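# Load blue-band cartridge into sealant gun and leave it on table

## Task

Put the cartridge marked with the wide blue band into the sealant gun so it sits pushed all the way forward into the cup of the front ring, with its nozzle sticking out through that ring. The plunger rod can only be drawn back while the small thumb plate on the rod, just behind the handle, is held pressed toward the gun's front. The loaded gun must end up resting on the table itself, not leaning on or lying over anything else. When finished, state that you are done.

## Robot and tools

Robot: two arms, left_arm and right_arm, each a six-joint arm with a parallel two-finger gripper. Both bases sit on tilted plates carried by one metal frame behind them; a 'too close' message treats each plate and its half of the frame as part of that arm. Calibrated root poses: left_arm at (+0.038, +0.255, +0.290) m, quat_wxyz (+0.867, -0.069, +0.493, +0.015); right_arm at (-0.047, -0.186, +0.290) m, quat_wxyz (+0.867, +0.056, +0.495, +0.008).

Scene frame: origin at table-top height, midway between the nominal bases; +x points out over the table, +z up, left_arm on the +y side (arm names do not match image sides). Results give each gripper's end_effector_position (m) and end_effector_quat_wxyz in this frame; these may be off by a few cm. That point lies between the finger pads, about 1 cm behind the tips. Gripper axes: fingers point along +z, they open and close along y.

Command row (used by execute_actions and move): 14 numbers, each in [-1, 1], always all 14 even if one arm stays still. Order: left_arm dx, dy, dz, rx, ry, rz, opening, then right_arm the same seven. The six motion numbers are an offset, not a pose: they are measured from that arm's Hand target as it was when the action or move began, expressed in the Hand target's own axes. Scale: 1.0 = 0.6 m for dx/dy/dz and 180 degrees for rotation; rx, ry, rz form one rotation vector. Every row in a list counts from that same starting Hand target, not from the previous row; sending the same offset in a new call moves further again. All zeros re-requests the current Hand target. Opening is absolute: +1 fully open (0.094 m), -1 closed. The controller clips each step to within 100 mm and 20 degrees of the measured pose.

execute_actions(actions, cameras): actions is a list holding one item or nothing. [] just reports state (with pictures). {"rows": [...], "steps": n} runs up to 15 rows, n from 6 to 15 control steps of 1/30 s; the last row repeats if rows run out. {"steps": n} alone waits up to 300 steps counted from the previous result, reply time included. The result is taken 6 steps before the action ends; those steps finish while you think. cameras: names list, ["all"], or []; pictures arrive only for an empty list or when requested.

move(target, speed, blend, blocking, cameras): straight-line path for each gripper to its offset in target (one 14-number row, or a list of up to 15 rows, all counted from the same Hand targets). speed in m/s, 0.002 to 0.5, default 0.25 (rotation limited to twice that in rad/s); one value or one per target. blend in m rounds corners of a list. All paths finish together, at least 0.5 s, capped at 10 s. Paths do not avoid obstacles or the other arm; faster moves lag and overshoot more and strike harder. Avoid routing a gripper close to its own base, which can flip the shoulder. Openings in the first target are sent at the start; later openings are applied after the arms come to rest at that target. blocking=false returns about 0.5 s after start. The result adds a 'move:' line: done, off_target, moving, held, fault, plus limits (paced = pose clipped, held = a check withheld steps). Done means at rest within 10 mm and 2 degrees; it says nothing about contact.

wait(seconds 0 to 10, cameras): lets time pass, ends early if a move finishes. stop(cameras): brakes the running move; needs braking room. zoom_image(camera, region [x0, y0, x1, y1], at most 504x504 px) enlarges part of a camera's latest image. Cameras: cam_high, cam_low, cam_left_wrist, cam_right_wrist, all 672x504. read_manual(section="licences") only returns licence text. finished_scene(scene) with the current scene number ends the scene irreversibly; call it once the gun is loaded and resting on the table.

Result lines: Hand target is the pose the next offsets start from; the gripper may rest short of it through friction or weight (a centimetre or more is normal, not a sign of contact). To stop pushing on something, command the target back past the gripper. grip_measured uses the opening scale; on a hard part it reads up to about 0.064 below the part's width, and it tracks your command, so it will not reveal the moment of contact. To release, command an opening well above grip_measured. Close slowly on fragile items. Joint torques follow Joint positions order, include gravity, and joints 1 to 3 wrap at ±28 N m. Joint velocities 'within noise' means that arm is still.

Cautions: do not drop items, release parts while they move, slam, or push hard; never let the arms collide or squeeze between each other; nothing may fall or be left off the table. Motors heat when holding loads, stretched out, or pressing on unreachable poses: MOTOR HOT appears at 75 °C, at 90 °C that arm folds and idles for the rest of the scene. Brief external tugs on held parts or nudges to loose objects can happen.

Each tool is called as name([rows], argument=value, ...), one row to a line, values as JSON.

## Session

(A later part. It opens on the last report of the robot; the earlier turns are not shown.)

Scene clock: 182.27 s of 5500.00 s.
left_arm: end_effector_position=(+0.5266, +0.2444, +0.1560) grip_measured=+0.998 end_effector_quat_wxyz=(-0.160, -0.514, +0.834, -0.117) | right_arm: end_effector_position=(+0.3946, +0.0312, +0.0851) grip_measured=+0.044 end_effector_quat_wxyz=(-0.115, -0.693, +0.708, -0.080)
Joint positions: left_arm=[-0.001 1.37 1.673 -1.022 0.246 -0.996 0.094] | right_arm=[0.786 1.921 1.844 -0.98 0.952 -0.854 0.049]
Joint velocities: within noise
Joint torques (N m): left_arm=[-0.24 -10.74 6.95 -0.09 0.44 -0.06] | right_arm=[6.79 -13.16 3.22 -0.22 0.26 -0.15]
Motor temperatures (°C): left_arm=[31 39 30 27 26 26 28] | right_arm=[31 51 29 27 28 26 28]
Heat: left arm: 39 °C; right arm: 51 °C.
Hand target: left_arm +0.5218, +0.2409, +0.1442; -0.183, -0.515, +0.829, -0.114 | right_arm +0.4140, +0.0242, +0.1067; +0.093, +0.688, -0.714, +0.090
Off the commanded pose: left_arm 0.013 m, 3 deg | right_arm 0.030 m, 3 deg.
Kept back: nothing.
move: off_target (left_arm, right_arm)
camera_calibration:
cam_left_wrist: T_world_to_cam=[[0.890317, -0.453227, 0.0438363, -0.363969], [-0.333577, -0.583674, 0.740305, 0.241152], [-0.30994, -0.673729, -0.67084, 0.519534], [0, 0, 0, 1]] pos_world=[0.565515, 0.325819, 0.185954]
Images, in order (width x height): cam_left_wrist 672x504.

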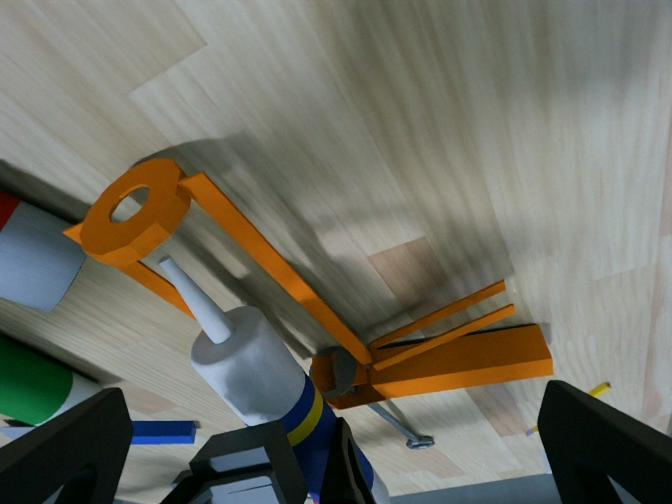

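move(target=[0,0,0,0,0,0,1,-0.005,-0.002,0.019,0,0,0,-0.15], speed=0.08, cameras=["cam_left_wrist"])

Scene clock: 183.23 s of 5500.00 s.
left_arm: end_effector_position=(+0.5266, +0.2444, +0.1560) grip_measured=+0.998 end_effector_quat_wxyz=(-0.160, -0.514, +0.834, -0.117) | right_arm: end_effector_position=(+0.4026, +0.0269, +0.0785) grip_measured=+0.044 end_effector_quat_wxyz=(-0.110, -0.688, +0.712, -0.087)
Joint positions: left_arm=[-0.001 1.37 1.673 -1.022 0.246 -0.996 0.094] | right_arm=[0.764 1.921 1.844 -0.936 0.952 -0.886 0.049]
Joint velocities: within noise
Joint torques (N m): left_arm=[-0.25 -10.74 6.94 -0.08 0.43 -0.06] | right_arm=[6.74 -12.05 3.18 -0.16 0.14 -0.14]
Motor temperatures (°C): left_arm=[31 40 30 27 26 26 28] | right_arm=[31 51 29 27 28 26 28]
Heat: left arm: 40 °C; right arm: 51 °C.
Hand target: left_arm +0.5218, +0.2409, +0.1442; -0.183, -0.515, +0.829, -0.114 | right_arm +0.4152, +0.0241, +0.0949; +0.093, +0.688, -0.714, +0.090
Off the commanded pose: left_arm 0.013 m, 3 deg | right_arm 0.021 m, 2 deg.
Kept back: nothing.
move: off_target (left_arm, right_arm)
camera_calibration:
cam_left_wrist: T_world_to_cam=[[0.890317, -0.453227, 0.0438363, -0.363969], [-0.333577, -0.583674, 0.740305, 0.241152], [-0.30994, -0.673729, -0.67084, 0.519534], [0, 0, 0, 1]] pos_world=[0.565515, 0.325819, 0.185954]
Images, in order (width x height): cam_left_wrist 672x504.

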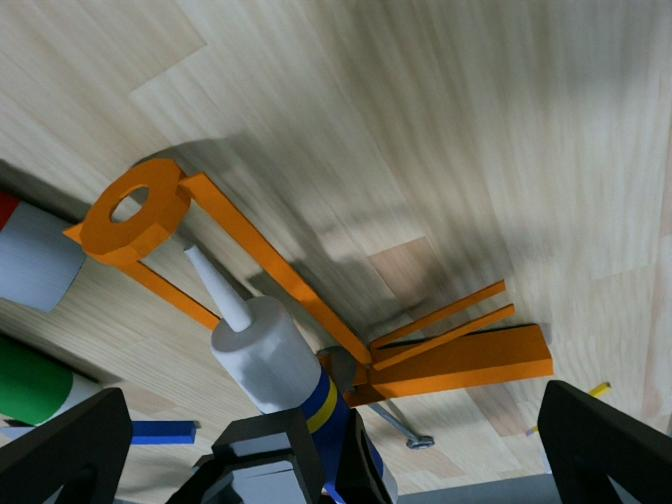

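move(target=[0,0,0,0,0,0,1,0,0.011,0.003,0,0,0,-0.15], speed=0.08, cameras=["cam_left_wrist"])

Scene clock: 184.27 s of 5500.00 s.
left_arm: end_effector_position=(+0.5266, +0.2444, +0.1560) grip_measured=+0.998 end_effector_quat_wxyz=(-0.160, -0.514, +0.834, -0.117) | right_arm: end_effector_position=(+0.3939, +0.0286, +0.0726) grip_measured=+0.044 end_effector_quat_wxyz=(-0.111, -0.690, +0.710, -0.086)
Joint positions: left_arm=[-0.001 1.37 1.673 -1.022 0.246 -0.996 0.094] | right_arm=[0.764 1.921 1.803 -0.897 0.952 -0.889 0.049]
Joint velocities: within noise
Joint torques (N m): left_arm=[-0.24 -10.73 6.95 -0.09 0.44 -0.06] | right_arm=[6.89 -12.89 2.93 -0.24 0.15 -0.12]
Motor temperatures (°C): left_arm=[31 40 31 27 26 26 28] | right_arm=[31 51 29 27 28 26 28]
Heat: left arm: 40 °C; right arm: 51 °C.
Hand target: left_arm +0.5218, +0.2409, +0.1442; -0.183, -0.515, +0.829, -0.114 | right_arm +0.4086, +0.0239, +0.0932; +0.093, +0.688, -0.714, +0.090
Off the commanded pose: left_arm 0.013 m, 3 deg | right_arm 0.026 m, 2 deg.
Kept back: nothing.
move: off_target (left_arm, right_arm)
camera_calibration:
cam_left_wrist: T_world_to_cam=[[0.890317, -0.453227, 0.0438363, -0.363969], [-0.333577, -0.583674, 0.740305, 0.241152], [-0.30994, -0.673729, -0.67084, 0.519534], [0, 0, 0, 1]] pos_world=[0.565515, 0.325819, 0.185954]
Images, in order (width x height): cam_left_wrist 672x504.

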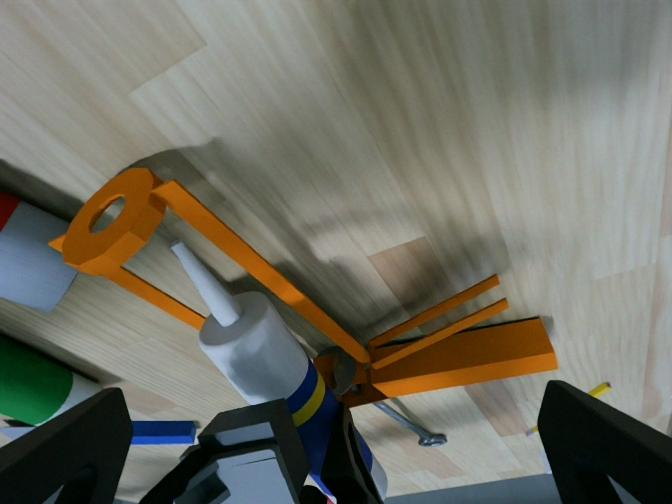

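move([
  [0,0,0,0,0,0,1,0,0,0,0,-0.04,0,-0.15],
  [0,0,0,0,0,0,1,0,0,0,0.0087,-0.04,-0.0343,-0.15],
], speed=0.08, cameras=["cam_left_wrist","cam_high"])

Scene clock: 189.00 s of 5500.00 s.
left_arm: end_effector_position=(+0.5266, +0.2444, +0.1560) grip_measured=+0.998 end_effector_quat_wxyz=(-0.160, -0.514, +0.834, -0.117) | right_arm: end_effector_position=(+0.3921, +0.0289, +0.0692) grip_measured=+0.044 end_effector_quat_wxyz=(+0.066, +0.730, -0.679, +0.051)
Joint positions: left_arm=[-0.001 1.37 1.673 -1.022 0.246 -0.996 0.094] | right_arm=[0.737 1.81 1.621 -0.666 0.854 -1.128 0.049]
Joint velocities: within noise
Joint torques (N m): left_arm=[-0.25 -10.74 6.94 -0.09 0.44 -0.06] | right_arm=[6.3 -13.78 2.86 -0.07 0 -0.23]
Motor temperatures (°C): left_arm=[31 40 31 27 26 26 28] | right_arm=[31 52 29 27 28 26 28]
Heat: left arm: 40 °C; right arm: 52 °C.
Hand target: left_arm +0.5218, +0.2409, +0.1442; -0.183, -0.515, +0.829, -0.114 | right_arm +0.4086, +0.0239, +0.0932; +0.043, +0.731, -0.679, +0.051
Off the commanded pose: left_arm 0.013 m, 3 deg | right_arm 0.030 m, 3 deg.
Kept back: nothing.
move: off_target (left_arm, right_arm)
camera_calibration:
cam_left_wrist: T_world_to_cam=[[0.890317, -0.453227, 0.0438363, -0.363969], [-0.333577, -0.583674, 0.740305, 0.241152], [-0.30994, -0.673729, -0.67084, 0.519534], [0, 0, 0, 1]] pos_world=[0.565515, 0.325819, 0.185954]
Images, in order (width x height): cam_high 672x504, cam_left_wrist 672x504.

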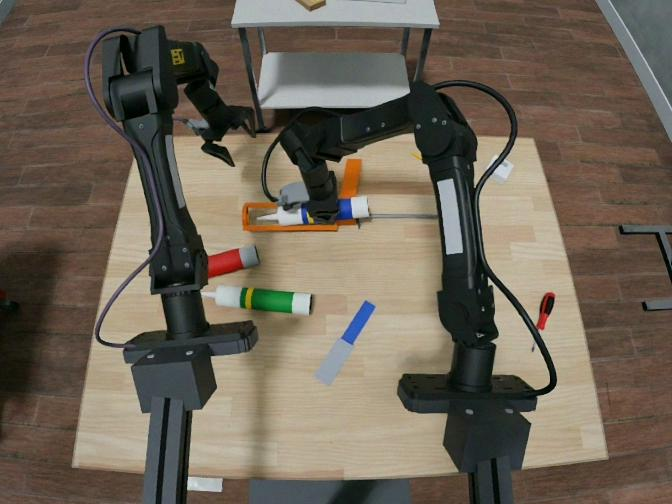

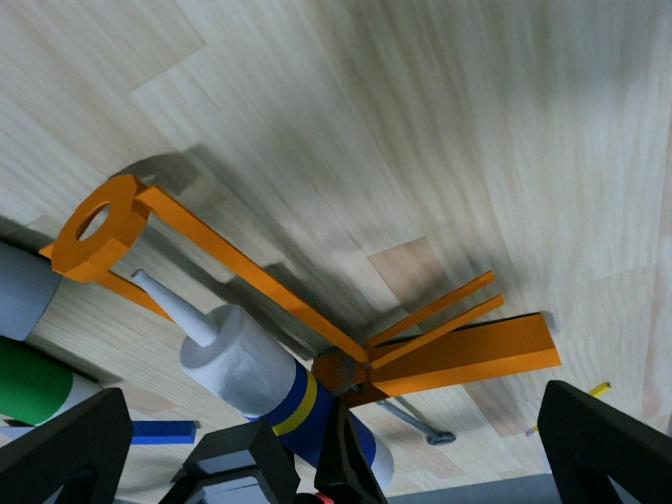

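zoom_image(camera="cam_high", region=[230, 170, 400, 260])

zoom_image(camera="cam_left_wrist", region=[20, 150, 420, 450])

Scaled by 2.965 from the camera's 672x504 image, which has a finer 960x720 frame.

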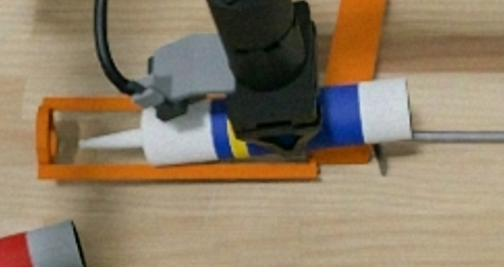

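Scaled by 1.260 from the camera's 672x504 image, which has a finer 960x720 frame.

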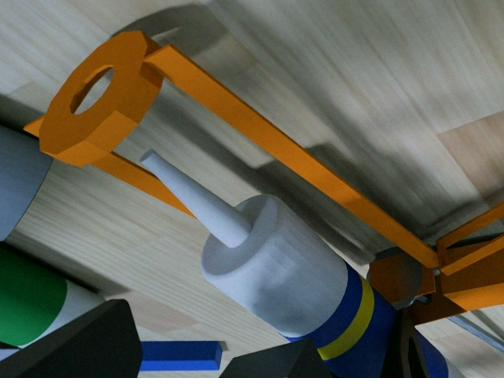

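move(target=[0,0,0,0,0,0,1,0,-0.017,0,0,0,0,-0.15], speed=0.08, cameras=["cam_left_wrist","cam_high"])

zoom_image(camera="cam_high", region=[230, 170, 400, 260])

Scene clock: 192.20 s of 5500.00 s.
left_arm: end_effector_position=(+0.5266, +0.2444, +0.1560) grip_measured=+0.998 end_effector_quat_wxyz=(-0.160, -0.514, +0.834, -0.117) | right_arm: end_effector_position=(+0.3967, +0.0279, +0.0695) grip_measured=+0.044 end_effector_quat_wxyz=(+0.064, +0.734, -0.674, +0.051)
Joint positions: left_arm=[-0.001 1.37 1.673 -1.022 0.246 -0.996 0.094] | right_arm=[0.732 1.81 1.634 -0.667 0.851 -1.151 0.049]
Joint velocities: within noise
Joint torques (N m): left_arm=[-0.25 -10.73 6.95 -0.09 0.44 -0.06] | right_arm=[6.12 -12.51 6 -0.3 -0.01 -0.16]
Motor temperatures (°C): left_arm=[31 40 31 27 26 26 28] | right_arm=[30 53 29 27 28 26 28]
Heat: left arm: 40 °C; right arm: 53 °C.
Hand target: left_arm +0.5218, +0.2409, +0.1442; -0.183, -0.515, +0.829, -0.114 | right_arm +0.4188, +0.0246, +0.0932; +0.044, +0.731, -0.679, +0.052
Off the commanded pose: left_arm 0.013 m, 3 deg | right_arm 0.033 m, 2 deg.
Kept back: nothing.
move: off_target (left_arm, right_arm)
camera_calibration:
cam_left_wrist: T_world_to_cam=[[0.890317, -0.453227, 0.0438363, -0.363969], [-0.333577, -0.583674, 0.740305, 0.241152], [-0.30994, -0.673729, -0.67084, 0.519534], [0, 0, 0, 1]] pos_world=[0.565515, 0.325819, 0.185954]
Images, in order (width x height): cam_high 672x504, cam_left_wrist 672x504.

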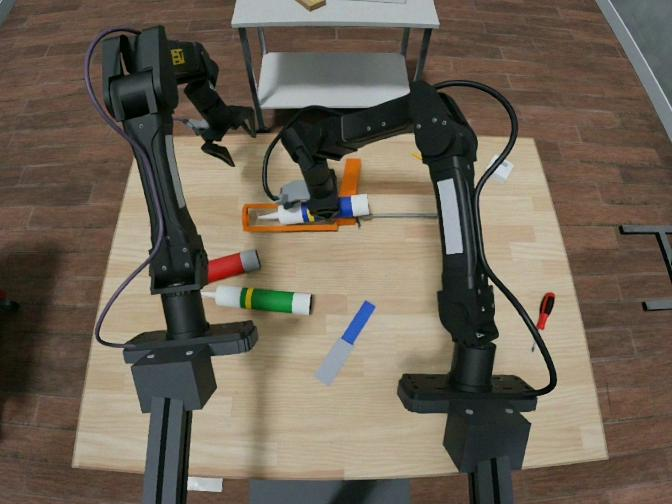

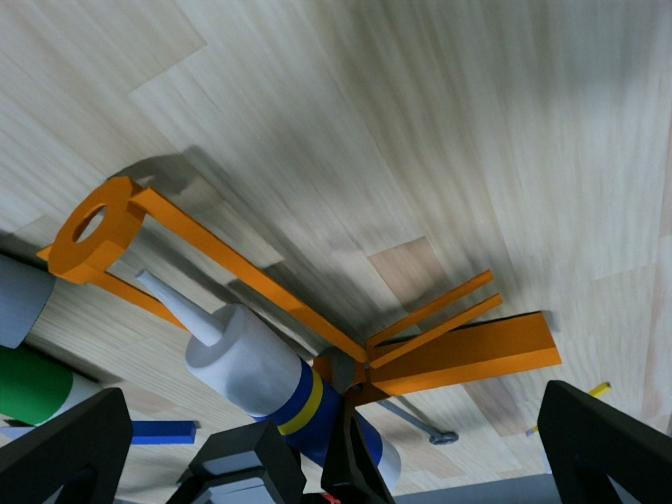

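Scaled by 2.965 from the camera's 672x504 image, which has a finer 960x720 frame.

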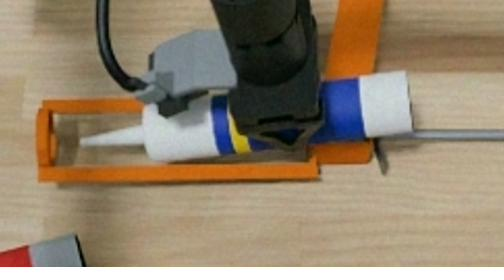

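move([
  [0,0,0,0,0,0,1,0.002,0,-0.04,0,0.0,0,-0.15],
  [0,0,0,0,0,0,1,0.002,0,-0.04,0,0.033,0,-0.15],
], speed=0.08, cameras=["cam_left_wrist","cam_high","cam_low"])

zoom_image(camera="cam_high", region=[230, 170, 400, 260])

zoom_image(camera="cam_low", region=[320, 230, 460, 320])

Scene clock: 194.47 s of 5500.00 s.
left_arm: end_effector_position=(+0.5266, +0.2444, +0.1560) grip_measured=+0.998 end_effector_quat_wxyz=(-0.160, -0.514, +0.834, -0.117) | right_arm: end_effector_position=(+0.4131, +0.0146, +0.0991) grip_measured=+0.044 end_effector_quat_wxyz=(-0.088, -0.722, +0.682, -0.080)
Joint positions: left_arm=[-0.001 1.37 1.673 -1.022 0.246 -0.996 0.094] | right_arm=[0.766 1.809 1.754 -0.876 0.94 -1.039 0.049]
Joint velocities: within noise
Joint torques (N m): left_arm=[-0.24 -10.73 6.95 -0.08 0.44 -0.06] | right_arm=[9.63 -8.25 6.52 -0.47 0.51 0.08]
Motor temperatures (°C): left_arm=[31 40 31 27 26 26 28] | right_arm=[31 53 29 27 28 26 28]
Heat: left arm: 40 °C; right arm: 53 °C.
Hand target: left_arm +0.5218, +0.2409, +0.1442; -0.183, -0.515, +0.829, -0.114 | right_arm +0.4184, +0.0267, +0.1172; +0.079, +0.727, -0.676, +0.089
Off the commanded pose: left_arm 0.013 m, 3 deg | right_arm 0.022 m, 2 deg.
Kept back: nothing.
move: off_target (left_arm, right_arm)
camera_calibration:
cam_left_wrist: T_world_to_cam=[[0.890317, -0.453227, 0.0438363, -0.363969], [-0.333577, -0.583674, 0.740305, 0.241152], [-0.30994, -0.673729, -0.67084, 0.519534], [0, 0, 0, 1]] pos_world=[0.565515, 0.325819, 0.185954]
Images, in order (width x height): cam_high 672x504, cam_low 672x504, cam_left_wrist 672x504.

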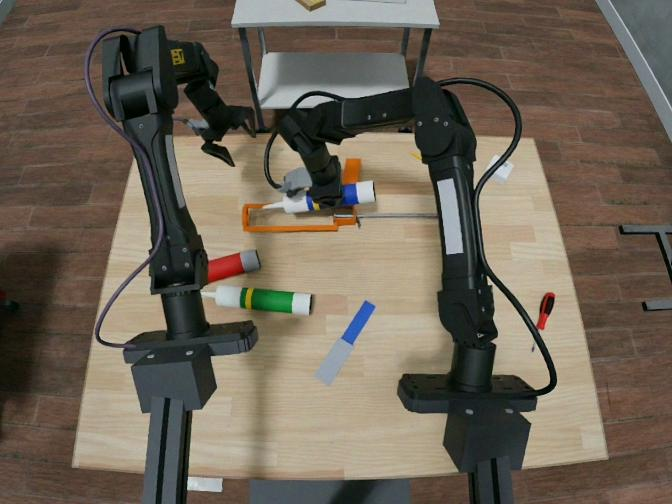

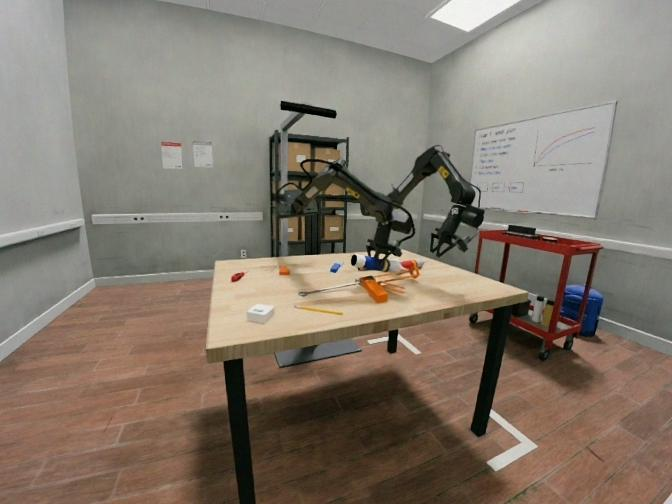

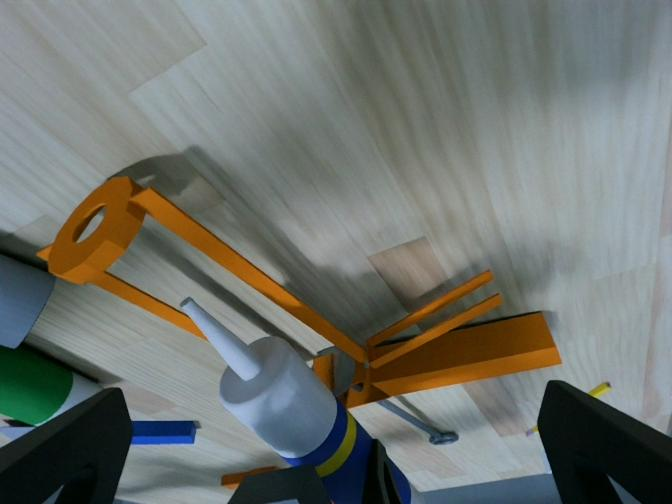

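Scaled by 2.965 from the camera's 672x504 image, which has a finer 960x720 frame.

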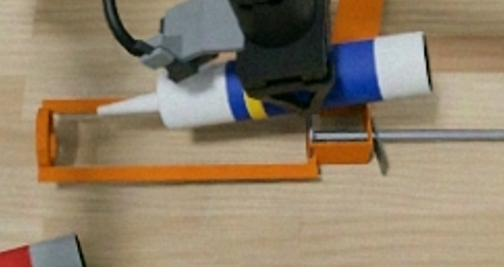

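Scaled by 3.600 from the camera's 672x504 image, which has a finer 960x720 frame.

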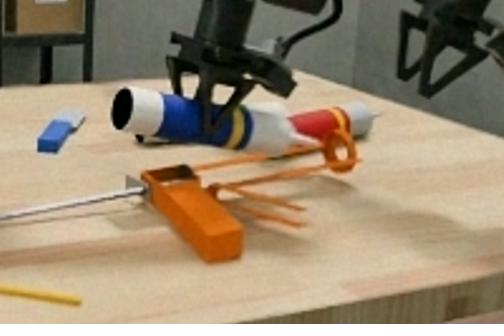

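move(target=[0,0,0,0,0,0,1,0.0,0.03,0,0,0.008,0,-0.15], speed=0.08, cameras=["cam_left_wrist","cam_high"])

zoom_image(camera="cam_high", region=[230, 170, 400, 260])

Scene clock: 195.80 s of 5500.00 s.
left_arm: end_effector_position=(+0.5266, +0.2444, +0.1560) grip_measured=+0.998 end_effector_quat_wxyz=(-0.160, -0.514, +0.834, -0.117) | right_arm: end_effector_position=(+0.4021, +0.0168, +0.1002) grip_measured=+0.044 end_effector_quat_wxyz=(-0.093, -0.717, +0.685, -0.087)
Joint positions: left_arm=[-0.001 1.37 1.673 -1.022 0.246 -0.996 0.094] | right_arm=[0.786 1.809 1.72 -0.879 0.967 -0.987 0.049]
Joint velocities: within noise
Joint torques (N m): left_arm=[-0.24 -10.74 6.95 -0.08 0.44 -0.06] | right_arm=[9.65 -8.81 3.51 -0.44 0.51 0.1]
Motor temperatures (°C): left_arm=[31 40 31 27 26 26 28] | right_arm=[31 53 29 27 28 26 28]
Heat: left arm: 40 °C; right arm: 53 °C.
Hand target: left_arm +0.5218, +0.2409, +0.1442; -0.183, -0.515, +0.829, -0.114 | right_arm +0.4004, +0.0253, +0.1170; +0.087, +0.726, -0.675, +0.098
Off the commanded pose: left_arm 0.013 m, 3 deg | right_arm 0.019 m, 2 deg.
Kept back: nothing.
move: off_target (left_arm, right_arm)
camera_calibration:
cam_left_wrist: T_world_to_cam=[[0.890317, -0.453227, 0.0438363, -0.363969], [-0.333577, -0.583674, 0.740305, 0.241152], [-0.30994, -0.673729, -0.67084, 0.519534], [0, 0, 0, 1]] pos_world=[0.565515, 0.325819, 0.185954]
Images, in order (width x height): cam_high 672x504, cam_left_wrist 672x504.

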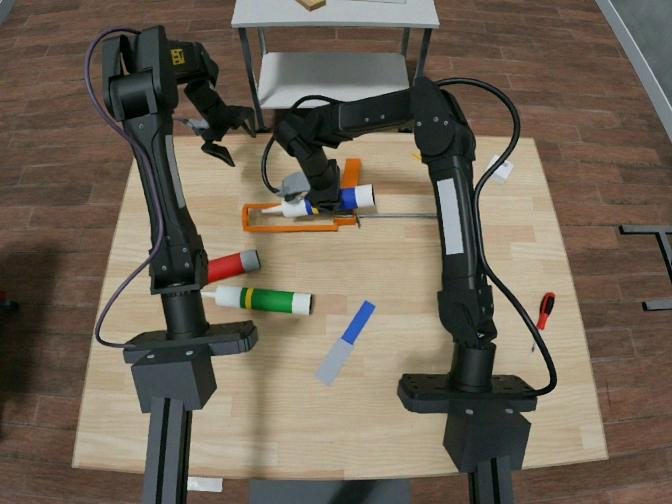

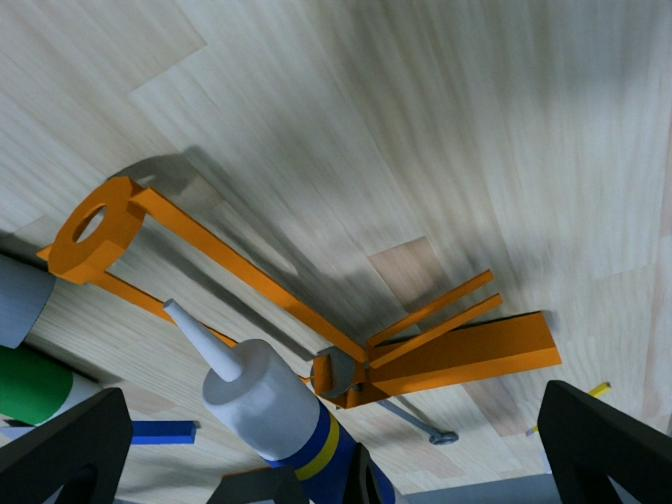

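Scaled by 2.965 from the camera's 672x504 image, which has a finer 960x720 frame.

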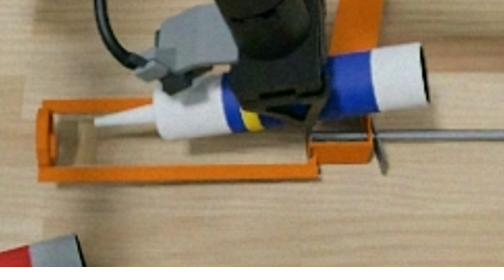

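move(target=[0,0,0,0,0,0,1,-0.0225,0.0073,0.032,0,0,0,-0.15], speed=0.08, cameras=["cam_left_wrist","cam_high"])

zoom_image(camera="cam_high", region=[230, 170, 400, 260])

Scene clock: 197.17 s of 5500.00 s.
left_arm: end_effector_position=(+0.5266, +0.2444, +0.1560) grip_measured=+0.998 end_effector_quat_wxyz=(-0.160, -0.514, +0.834, -0.117) | right_arm: end_effector_position=(+0.3941, +0.0262, +0.0871) grip_measured=+0.044 end_effector_quat_wxyz=(-0.095, -0.719, +0.683, -0.088)
Joint positions: left_arm=[-0.001 1.37 1.673 -1.022 0.246 -0.996 0.094] | right_arm=[0.786 1.85 1.716 -0.841 0.969 -0.987 0.049]
Joint velocities: within noise
Joint torques (N m): left_arm=[-0.24 -10.73 6.94 -0.09 0.43 -0.06] | right_arm=[7.94 -8.32 3.3 -0.08 0.41 -0.14]
Motor temperatures (°C): left_arm=[31 40 31 27 26 26 28] | right_arm=[31 52 29 27 28 26 28]
Heat: left arm: 40 °C; right arm: 52 °C.
Hand target: left_arm +0.5218, +0.2409, +0.1442; -0.183, -0.515, +0.829, -0.114 | right_arm +0.3957, +0.0330, +0.0951; +0.087, +0.726, -0.675, +0.098
Off the commanded pose: left_arm 0.013 m, 3 deg | right_arm 0.011 m, 2 deg.
Kept back: nothing.
move: off_target (left_arm, right_arm)
camera_calibration:
cam_left_wrist: T_world_to_cam=[[0.890317, -0.453227, 0.0438363, -0.363969], [-0.333577, -0.583674, 0.740305, 0.241152], [-0.30994, -0.673729, -0.67084, 0.519534], [0, 0, 0, 1]] pos_world=[0.565515, 0.325819, 0.185954]
Images, in order (width x height): cam_high 672x504, cam_left_wrist 672x504.

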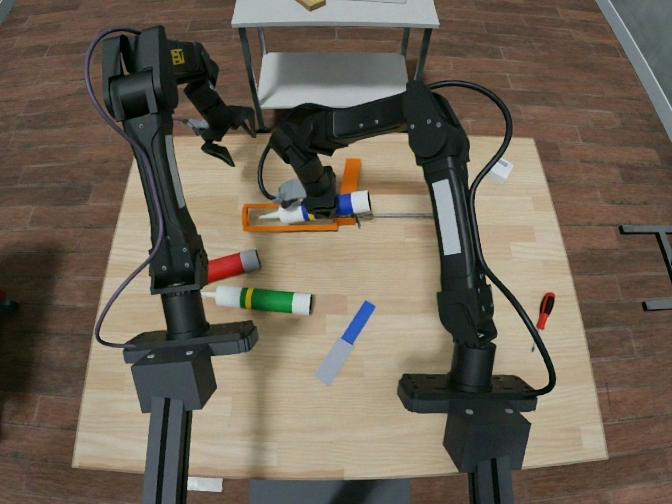

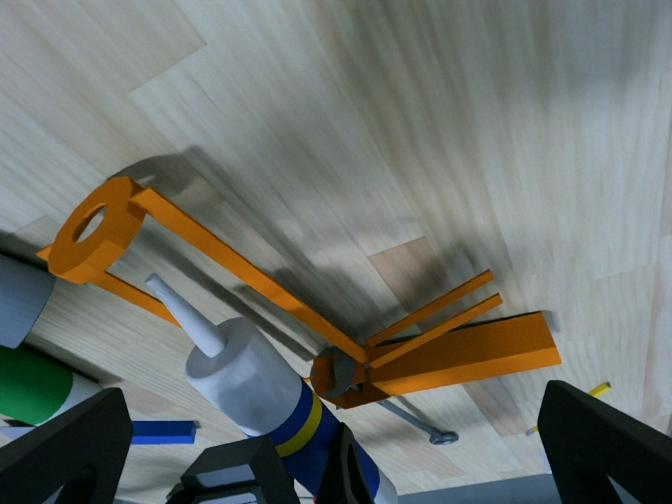

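Scaled by 2.965 from the camera's 672x504 image, which has a finer 960x720 frame.

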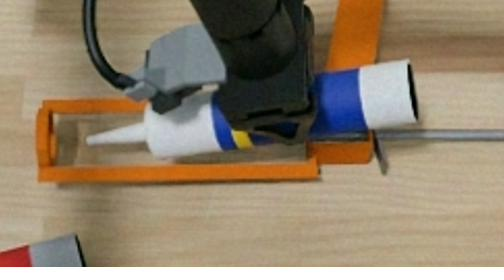

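move(target=[0,0,0,0,0,0,1,-0.0333,0,0,0,0,0,-0.15], speed=0.08, cameras=["cam_left_wrist","cam_high"])

zoom_image(camera="cam_high", region=[230, 170, 400, 260])

zoom_image(camera="cam_left_wrist", region=[20, 150, 320, 375])

Scene clock: 198.63 s of 5500.00 s.
left_arm: end_effector_position=(+0.5266, +0.2444, +0.1560) grip_measured=+0.998 end_effector_quat_wxyz=(-0.160, -0.514, +0.834, -0.117) | right_arm: end_effector_position=(+0.3880, +0.0371, +0.0732) grip_measured=+0.044 end_effector_quat_wxyz=(-0.102, -0.718, +0.683, -0.088)
Joint positions: left_arm=[-0.001 1.37 1.673 -1.022 0.246 -0.996 0.094] | right_arm=[0.786 1.914 1.755 -0.838 0.972 -0.97 0.049]
Joint velocities: within noise
Joint torques (N m): left_arm=[-0.25 -10.74 6.93 -0.09 0.43 -0.06] | right_arm=[10.14 -7.99 5.82 -0.36 0.5 0.08]
Motor temperatures (°C): left_arm=[31 41 31 27 26 26 28] | right_arm=[31 52 29 27 28 26 28]
Heat: left arm: 41 °C; right arm: 52 °C.
Hand target: left_arm +0.5218, +0.2409, +0.1442; -0.183, -0.515, +0.829, -0.114 | right_arm +0.3943, +0.0523, +0.0898; +0.087, +0.726, -0.675, +0.098
Off the commanded pose: left_arm 0.013 m, 3 deg | right_arm 0.023 m, 2 deg.
Kept back: nothing.
move: off_target (left_arm, right_arm)
camera_calibration:
cam_left_wrist: T_world_to_cam=[[0.890317, -0.453227, 0.0438363, -0.363969], [-0.333577, -0.583674, 0.740305, 0.241152], [-0.30994, -0.673729, -0.67084, 0.519534], [0, 0, 0, 1]] pos_world=[0.565515, 0.325819, 0.185954]
Images, in order (width x height): cam_high 672x504, cam_left_wrist 672x504.

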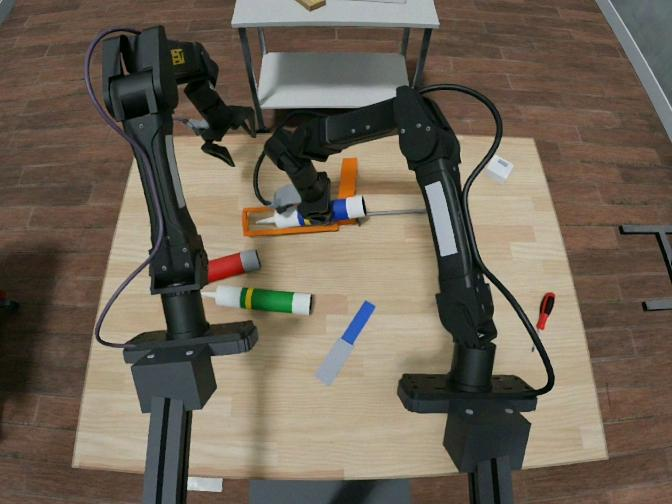

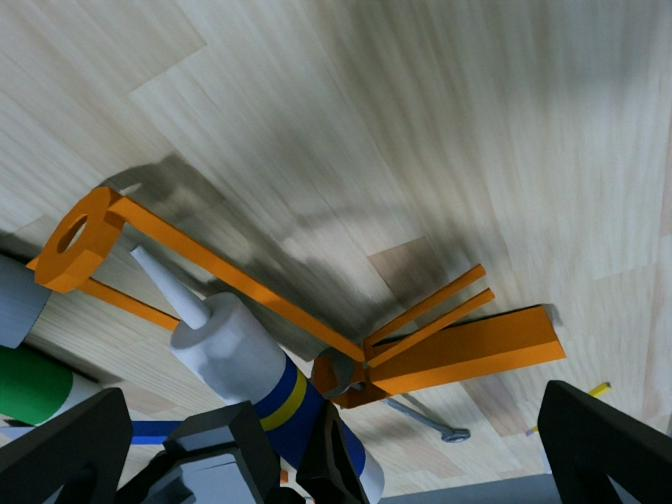

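Scaled by 2.965 from the camera's 672x504 image, which has a finer 960x720 frame.

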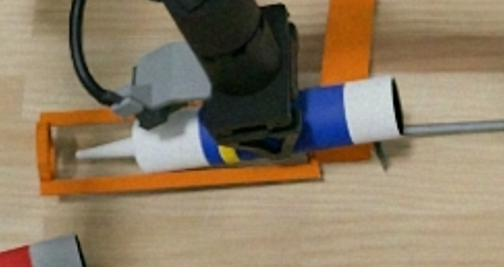

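Scaled by 1.680 from the camera's 672x504 image, which has a finer 960x720 frame.

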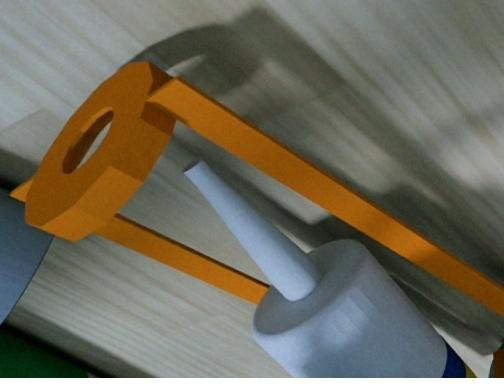

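move(target=[0,0,0,0,0,0,1,0.0,-0.018,0,0.0065,-0.011,-0.0242,-0.15], speed=0.08, cameras=["cam_left_wrist","cam_high"])

zoom_image(camera="cam_high", region=[230, 170, 400, 260])

zoom_image(camera="cam_left_wrist", region=[20, 150, 320, 375])

Scene clock: 200.53 s of 5500.00 s.
left_arm: end_effector_position=(+0.5266, +0.2444, +0.1560) grip_measured=+0.998 end_effector_quat_wxyz=(-0.160, -0.514, +0.834, -0.117) | right_arm: end_effector_position=(+0.3946, +0.0418, +0.0719) grip_measured=+0.044 end_effector_quat_wxyz=(+0.092, +0.743, -0.657, +0.087)
Joint positions: left_arm=[-0.001 1.37 1.673 -1.022 0.246 -0.996 0.094] | right_arm=[0.786 1.914 1.755 -0.79 0.972 -1.079 0.049]
Joint velocities: within noise
Joint torques (N m): left_arm=[-0.25 -10.74 6.94 -0.08 0.44 -0.06] | right_arm=[9.06 -9.66 5.05 -0.13 0.25 -0.23]
Motor temperatures (°C): left_arm=[31 41 31 27 26 26 28] | right_arm=[31 52 29 27 28 26 28]
Heat: left arm: 41 °C; right arm: 52 °C.
Hand target: left_arm +0.5218, +0.2409, +0.1442; -0.183, -0.515, +0.829, -0.114 | right_arm +0.4050, +0.0531, +0.0898; +0.072, +0.754, -0.647, +0.089
Off the commanded pose: left_arm 0.013 m, 3 deg | right_arm 0.024 m, 3 deg.
Kept back: nothing.
move: off_target (left_arm, right_arm)
camera_calibration:
cam_left_wrist: T_world_to_cam=[[0.890317, -0.453227, 0.0438363, -0.363969], [-0.333577, -0.583674, 0.740305, 0.241152], [-0.30994, -0.673729, -0.67084, 0.519534], [0, 0, 0, 1]] pos_world=[0.565515, 0.325819, 0.185954]
Images, in order (width x height): cam_high 672x504, cam_left_wrist 672x504.

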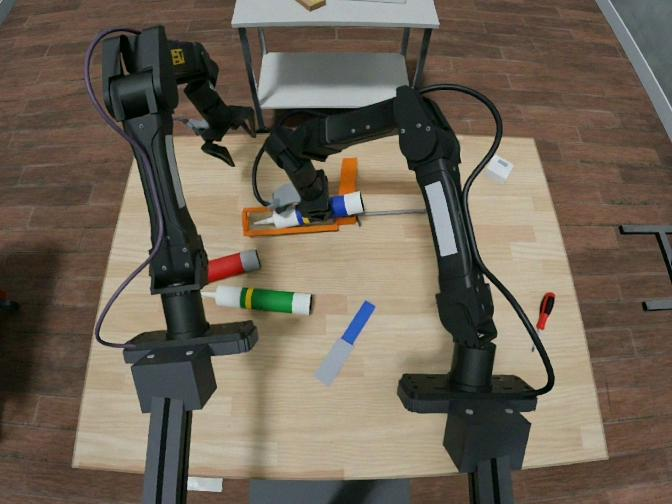

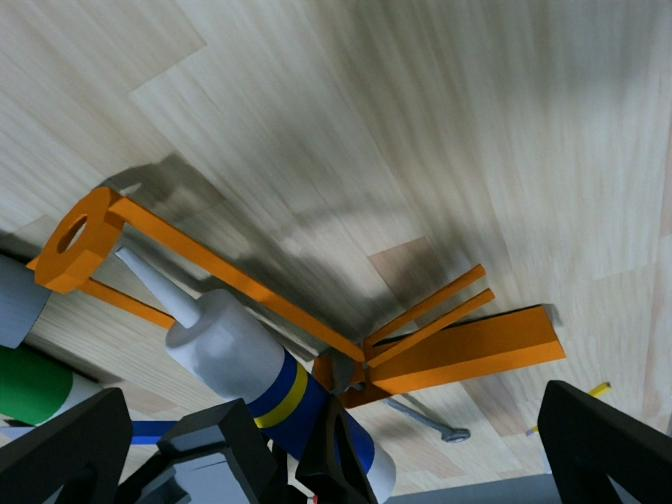

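Scaled by 2.965 from the camera's 672x504 image, which has a finer 960x720 frame.

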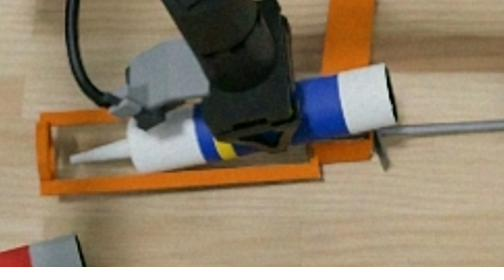

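Scaled by 1.680 from the camera's 672x504 image, which has a finer 960x720 frame.

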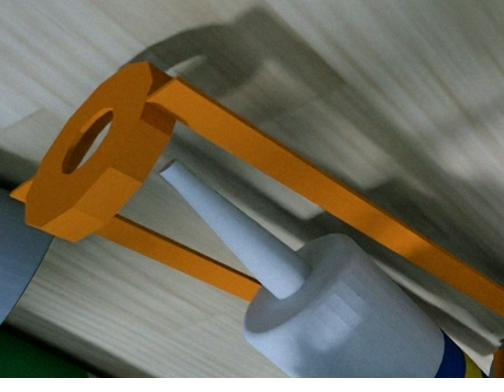

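move(target=[0,0,0,0,0,0,1,0.0075,0.003,-0.032,0,0,0,-0.15], speed=0.08, cameras=["cam_left_wrist","cam_high"])

zoom_image(camera="cam_high", region=[230, 170, 400, 260])

zoom_image(camera="cam_left_wrist", region=[20, 150, 320, 375])

Scene clock: 201.90 s of 5500.00 s.
left_arm: end_effector_position=(+0.5266, +0.2444, +0.1560) grip_measured=+0.998 end_effector_quat_wxyz=(-0.160, -0.514, +0.834, -0.117) | right_arm: end_effector_position=(+0.3916, +0.0471, +0.0759) grip_measured=+0.044 end_effector_quat_wxyz=(+0.089, +0.746, -0.655, +0.083)
Joint positions: left_arm=[-0.001 1.37 1.673 -1.022 0.246 -0.996 0.094] | right_arm=[0.802 1.914 1.755 -0.801 0.972 -1.068 0.049]
Joint velocities: within noise
Joint torques (N m): left_arm=[-0.25 -10.73 6.95 -0.09 0.44 -0.06] | right_arm=[10.61 -11.81 4.92 -0.67 0.43 0.05]
Motor temperatures (°C): left_arm=[31 41 31 27 26 26 28] | right_arm=[32 52 29 27 28 26 28]
Heat: left arm: 41 °C; right arm: 52 °C.
Hand target: left_arm +0.5218, +0.2409, +0.1442; -0.183, -0.515, +0.829, -0.114 | right_arm +0.4031, +0.0528, +0.1095; +0.072, +0.754, -0.647, +0.089
Off the commanded pose: left_arm 0.013 m, 3 deg | right_arm 0.036 m, 2 deg.
Kept back: nothing.
move: off_target (left_arm, right_arm)
camera_calibration:
cam_left_wrist: T_world_to_cam=[[0.890317, -0.453227, 0.0438363, -0.363969], [-0.333577, -0.583674, 0.740305, 0.241152], [-0.30994, -0.673729, -0.67084, 0.519534], [0, 0, 0, 1]] pos_world=[0.565515, 0.325819, 0.185954]
Images, in order (width x height): cam_high 672x504, cam_left_wrist 672x504.

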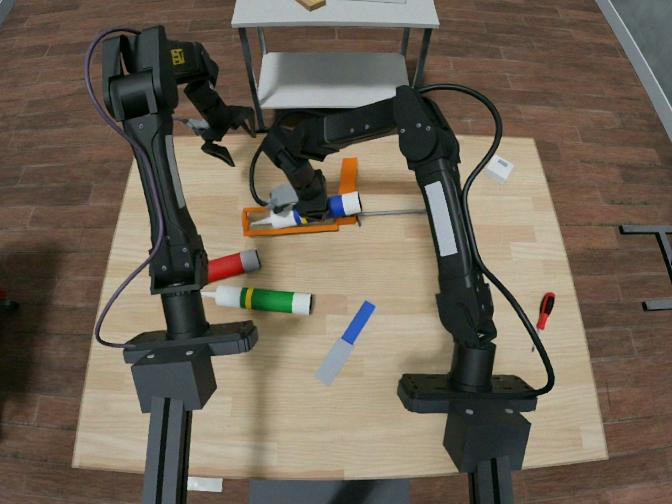

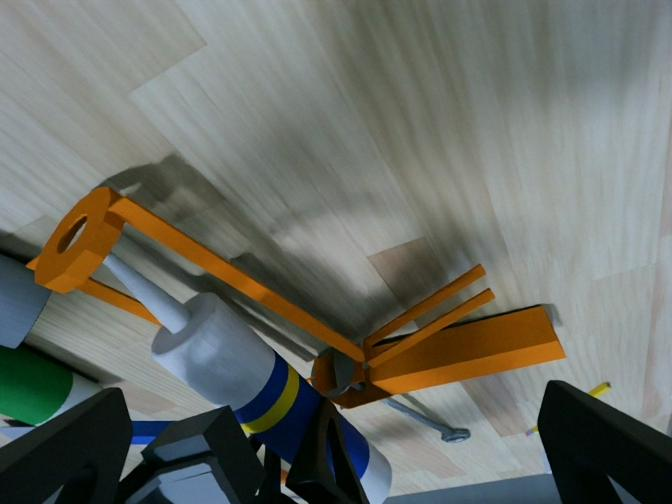

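Scaled by 2.965 from the camera's 672x504 image, which has a finer 960x720 frame.

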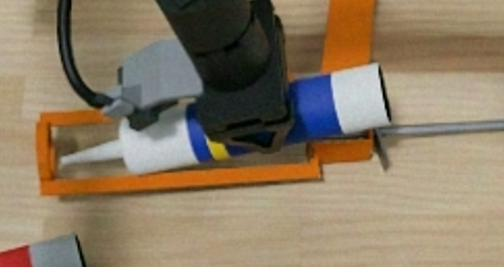

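Scaled by 1.680 from the camera's 672x504 image, which has a finer 960x720 frame.

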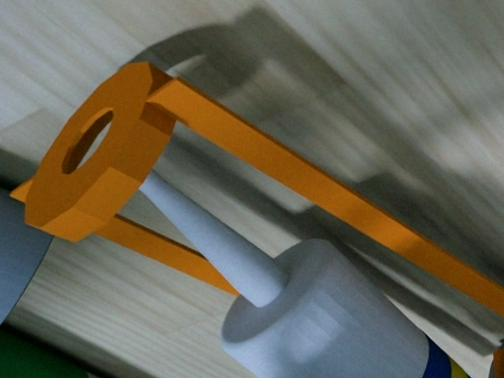

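move(target=[0,0,0,0,0,0,1,-0.03,0,-0.004,0,0,0,-0.15], speed=0.05, cameras=["cam_left_wrist","cam_high"])

zoom_image(camera="cam_high", region=[230, 170, 400, 260])

zoom_image(camera="cam_left_wrist", region=[20, 150, 320, 375])

Scene clock: 203.43 s of 5500.00 s.
left_arm: end_effector_position=(+0.5266, +0.2444, +0.1560) grip_measured=+0.998 end_effector_quat_wxyz=(-0.160, -0.514, +0.834, -0.117) | right_arm: end_effector_position=(+0.3965, +0.0565, +0.0881) grip_measured=+0.044 end_effector_quat_wxyz=(+0.083, +0.746, -0.656, +0.080)
Joint positions: left_arm=[-0.001 1.37 1.673 -1.022 0.246 -0.996 0.094] | right_arm=[0.831 1.926 1.813 -0.865 0.981 -1.038 0.049]
Joint velocities: within noise
Joint torques (N m): left_arm=[-0.25 -10.74 6.94 -0.09 0.44 -0.06] | right_arm=[10.76 -8.02 6.13 -0.47 0.48 0.09]
Motor temperatures (°C): left_arm=[31 41 31 27 26 26 28] | right_arm=[32 52 29 27 28 26 28]
Heat: left arm: 41 °C; right arm: 52 °C.
Hand target: left_arm +0.5218, +0.2409, +0.1442; -0.183, -0.515, +0.829, -0.114 | right_arm +0.4004, +0.0707, +0.1079; +0.072, +0.754, -0.647, +0.089
Off the commanded pose: left_arm 0.013 m, 3 deg | right_arm 0.025 m, 2 deg.
Kept back: nothing.
move: off_target (left_arm, right_arm)
camera_calibration:
cam_left_wrist: T_world_to_cam=[[0.890317, -0.453227, 0.0438363, -0.363969], [-0.333577, -0.583674, 0.740305, 0.241152], [-0.30994, -0.673729, -0.67084, 0.519534], [0, 0, 0, 1]] pos_world=[0.565515, 0.325819, 0.185954]
Images, in order (width x height): cam_high 672x504, cam_left_wrist 672x504.

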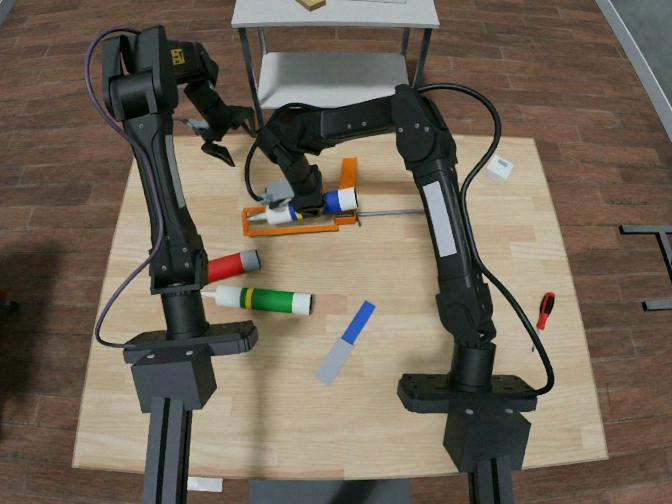

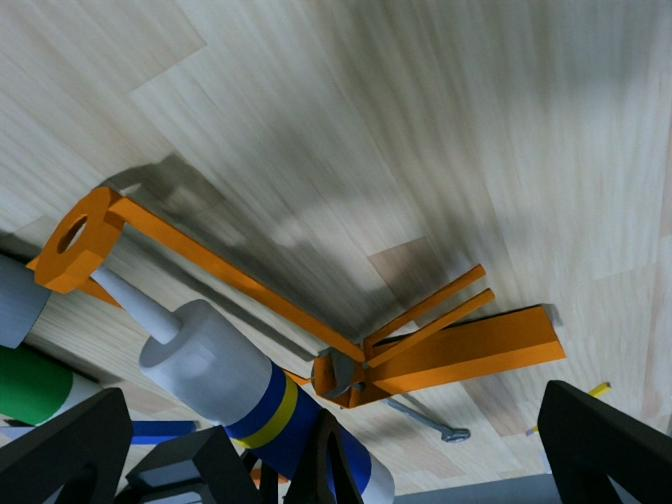

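Scaled by 2.965 from the camera's 672x504 image, which has a finer 960x720 frame.

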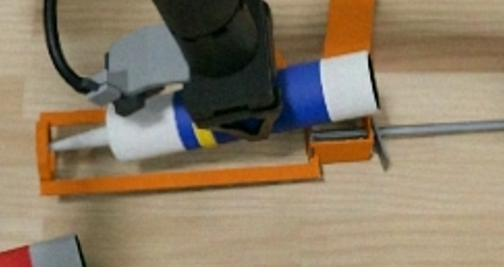

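Scaled by 1.680 from the camera's 672x504 image, which has a finer 960x720 frame.

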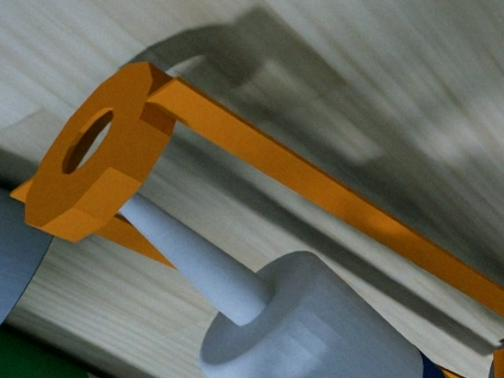

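move(target=[0,0,0,0,0,0,1,0.003,0,0.025,0,0,0,-0.15], speed=0.05, cameras=["cam_left_wrist","cam_high"])

zoom_image(camera="cam_high", region=[230, 170, 400, 260])

zoom_image(camera="cam_left_wrist", region=[20, 150, 320, 375])

Scene clock: 204.43 s of 5500.00 s.
left_arm: end_effector_position=(+0.5266, +0.2444, +0.1560) grip_measured=+0.998 end_effector_quat_wxyz=(-0.160, -0.514, +0.834, -0.117) | right_arm: end_effector_position=(+0.3983, +0.0579, +0.0878) grip_measured=+0.044 end_effector_quat_wxyz=(+0.080, +0.745, -0.657, +0.081)
Joint positions: left_arm=[-0.001 1.37 1.673 -1.022 0.246 -0.996 0.094] | right_arm=[0.831 1.926 1.813 -0.851 0.981 -1.045 0.049]
Joint velocities: within noise
Joint torques (N m): left_arm=[-0.25 -10.74 6.95 -0.08 0.44 -0.06] | right_arm=[7.98 -7.75 4.37 -0.01 0.32 -0.14]
Motor temperatures (°C): left_arm=[31 41 31 27 26 26 28] | right_arm=[32 52 29 27 28 26 28]
Heat: left arm: 41 °C; right arm: 52 °C.
Hand target: left_arm +0.5218, +0.2409, +0.1442; -0.183, -0.515, +0.829, -0.114 | right_arm +0.4013, +0.0656, +0.0937; +0.072, +0.754, -0.647, +0.089
Off the commanded pose: left_arm 0.013 m, 3 deg | right_arm 0.010 m, 2 deg.
Kept back: nothing.
move: off_target (left_arm)
camera_calibration:
cam_left_wrist: T_world_to_cam=[[0.890317, -0.453227, 0.0438363, -0.363969], [-0.333577, -0.583674, 0.740305, 0.241152], [-0.30994, -0.673729, -0.67084, 0.519534], [0, 0, 0, 1]] pos_world=[0.565515, 0.325819, 0.185954]
Images, in order (width x height): cam_high 672x504, cam_left_wrist 672x504.

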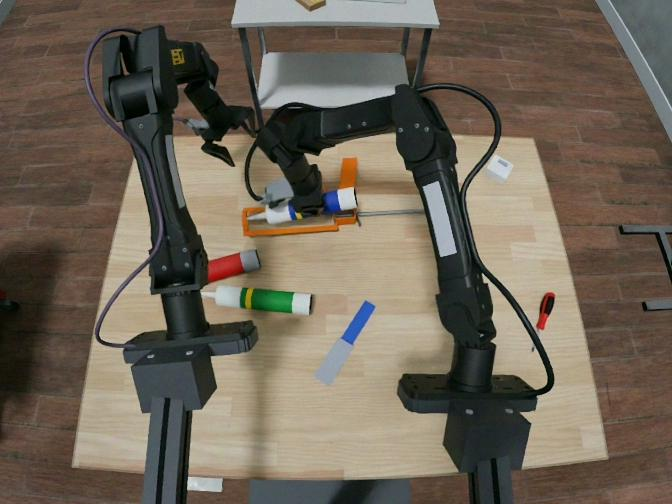

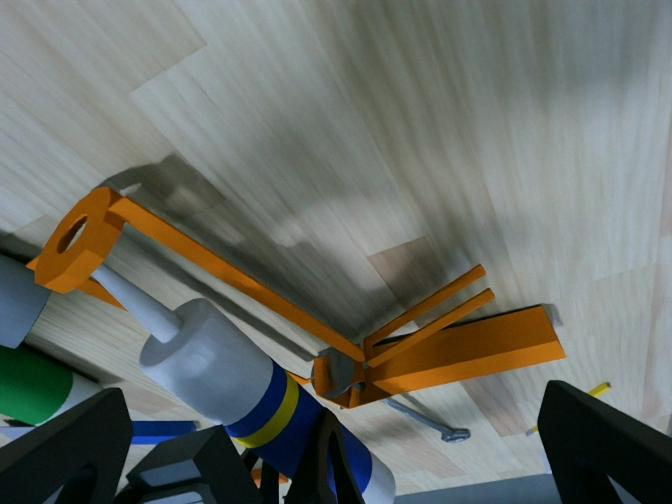

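Scaled by 2.965 from the camera's 672x504 image, which has a finer 960x720 frame.

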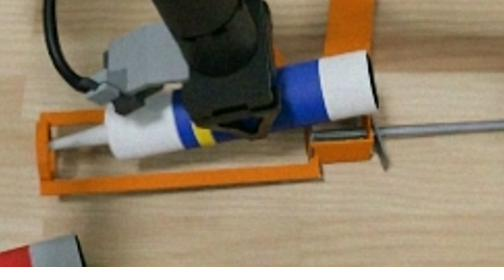

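Scaled by 1.680 from the camera's 672x504 image, which has a finer 960x720 frame.

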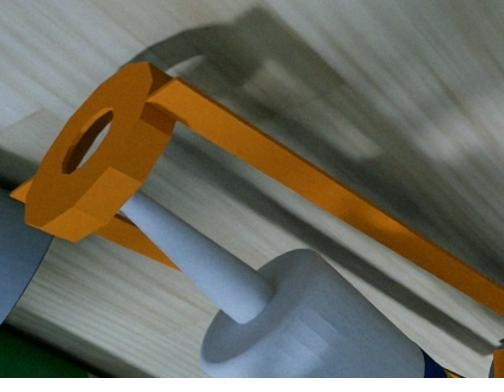

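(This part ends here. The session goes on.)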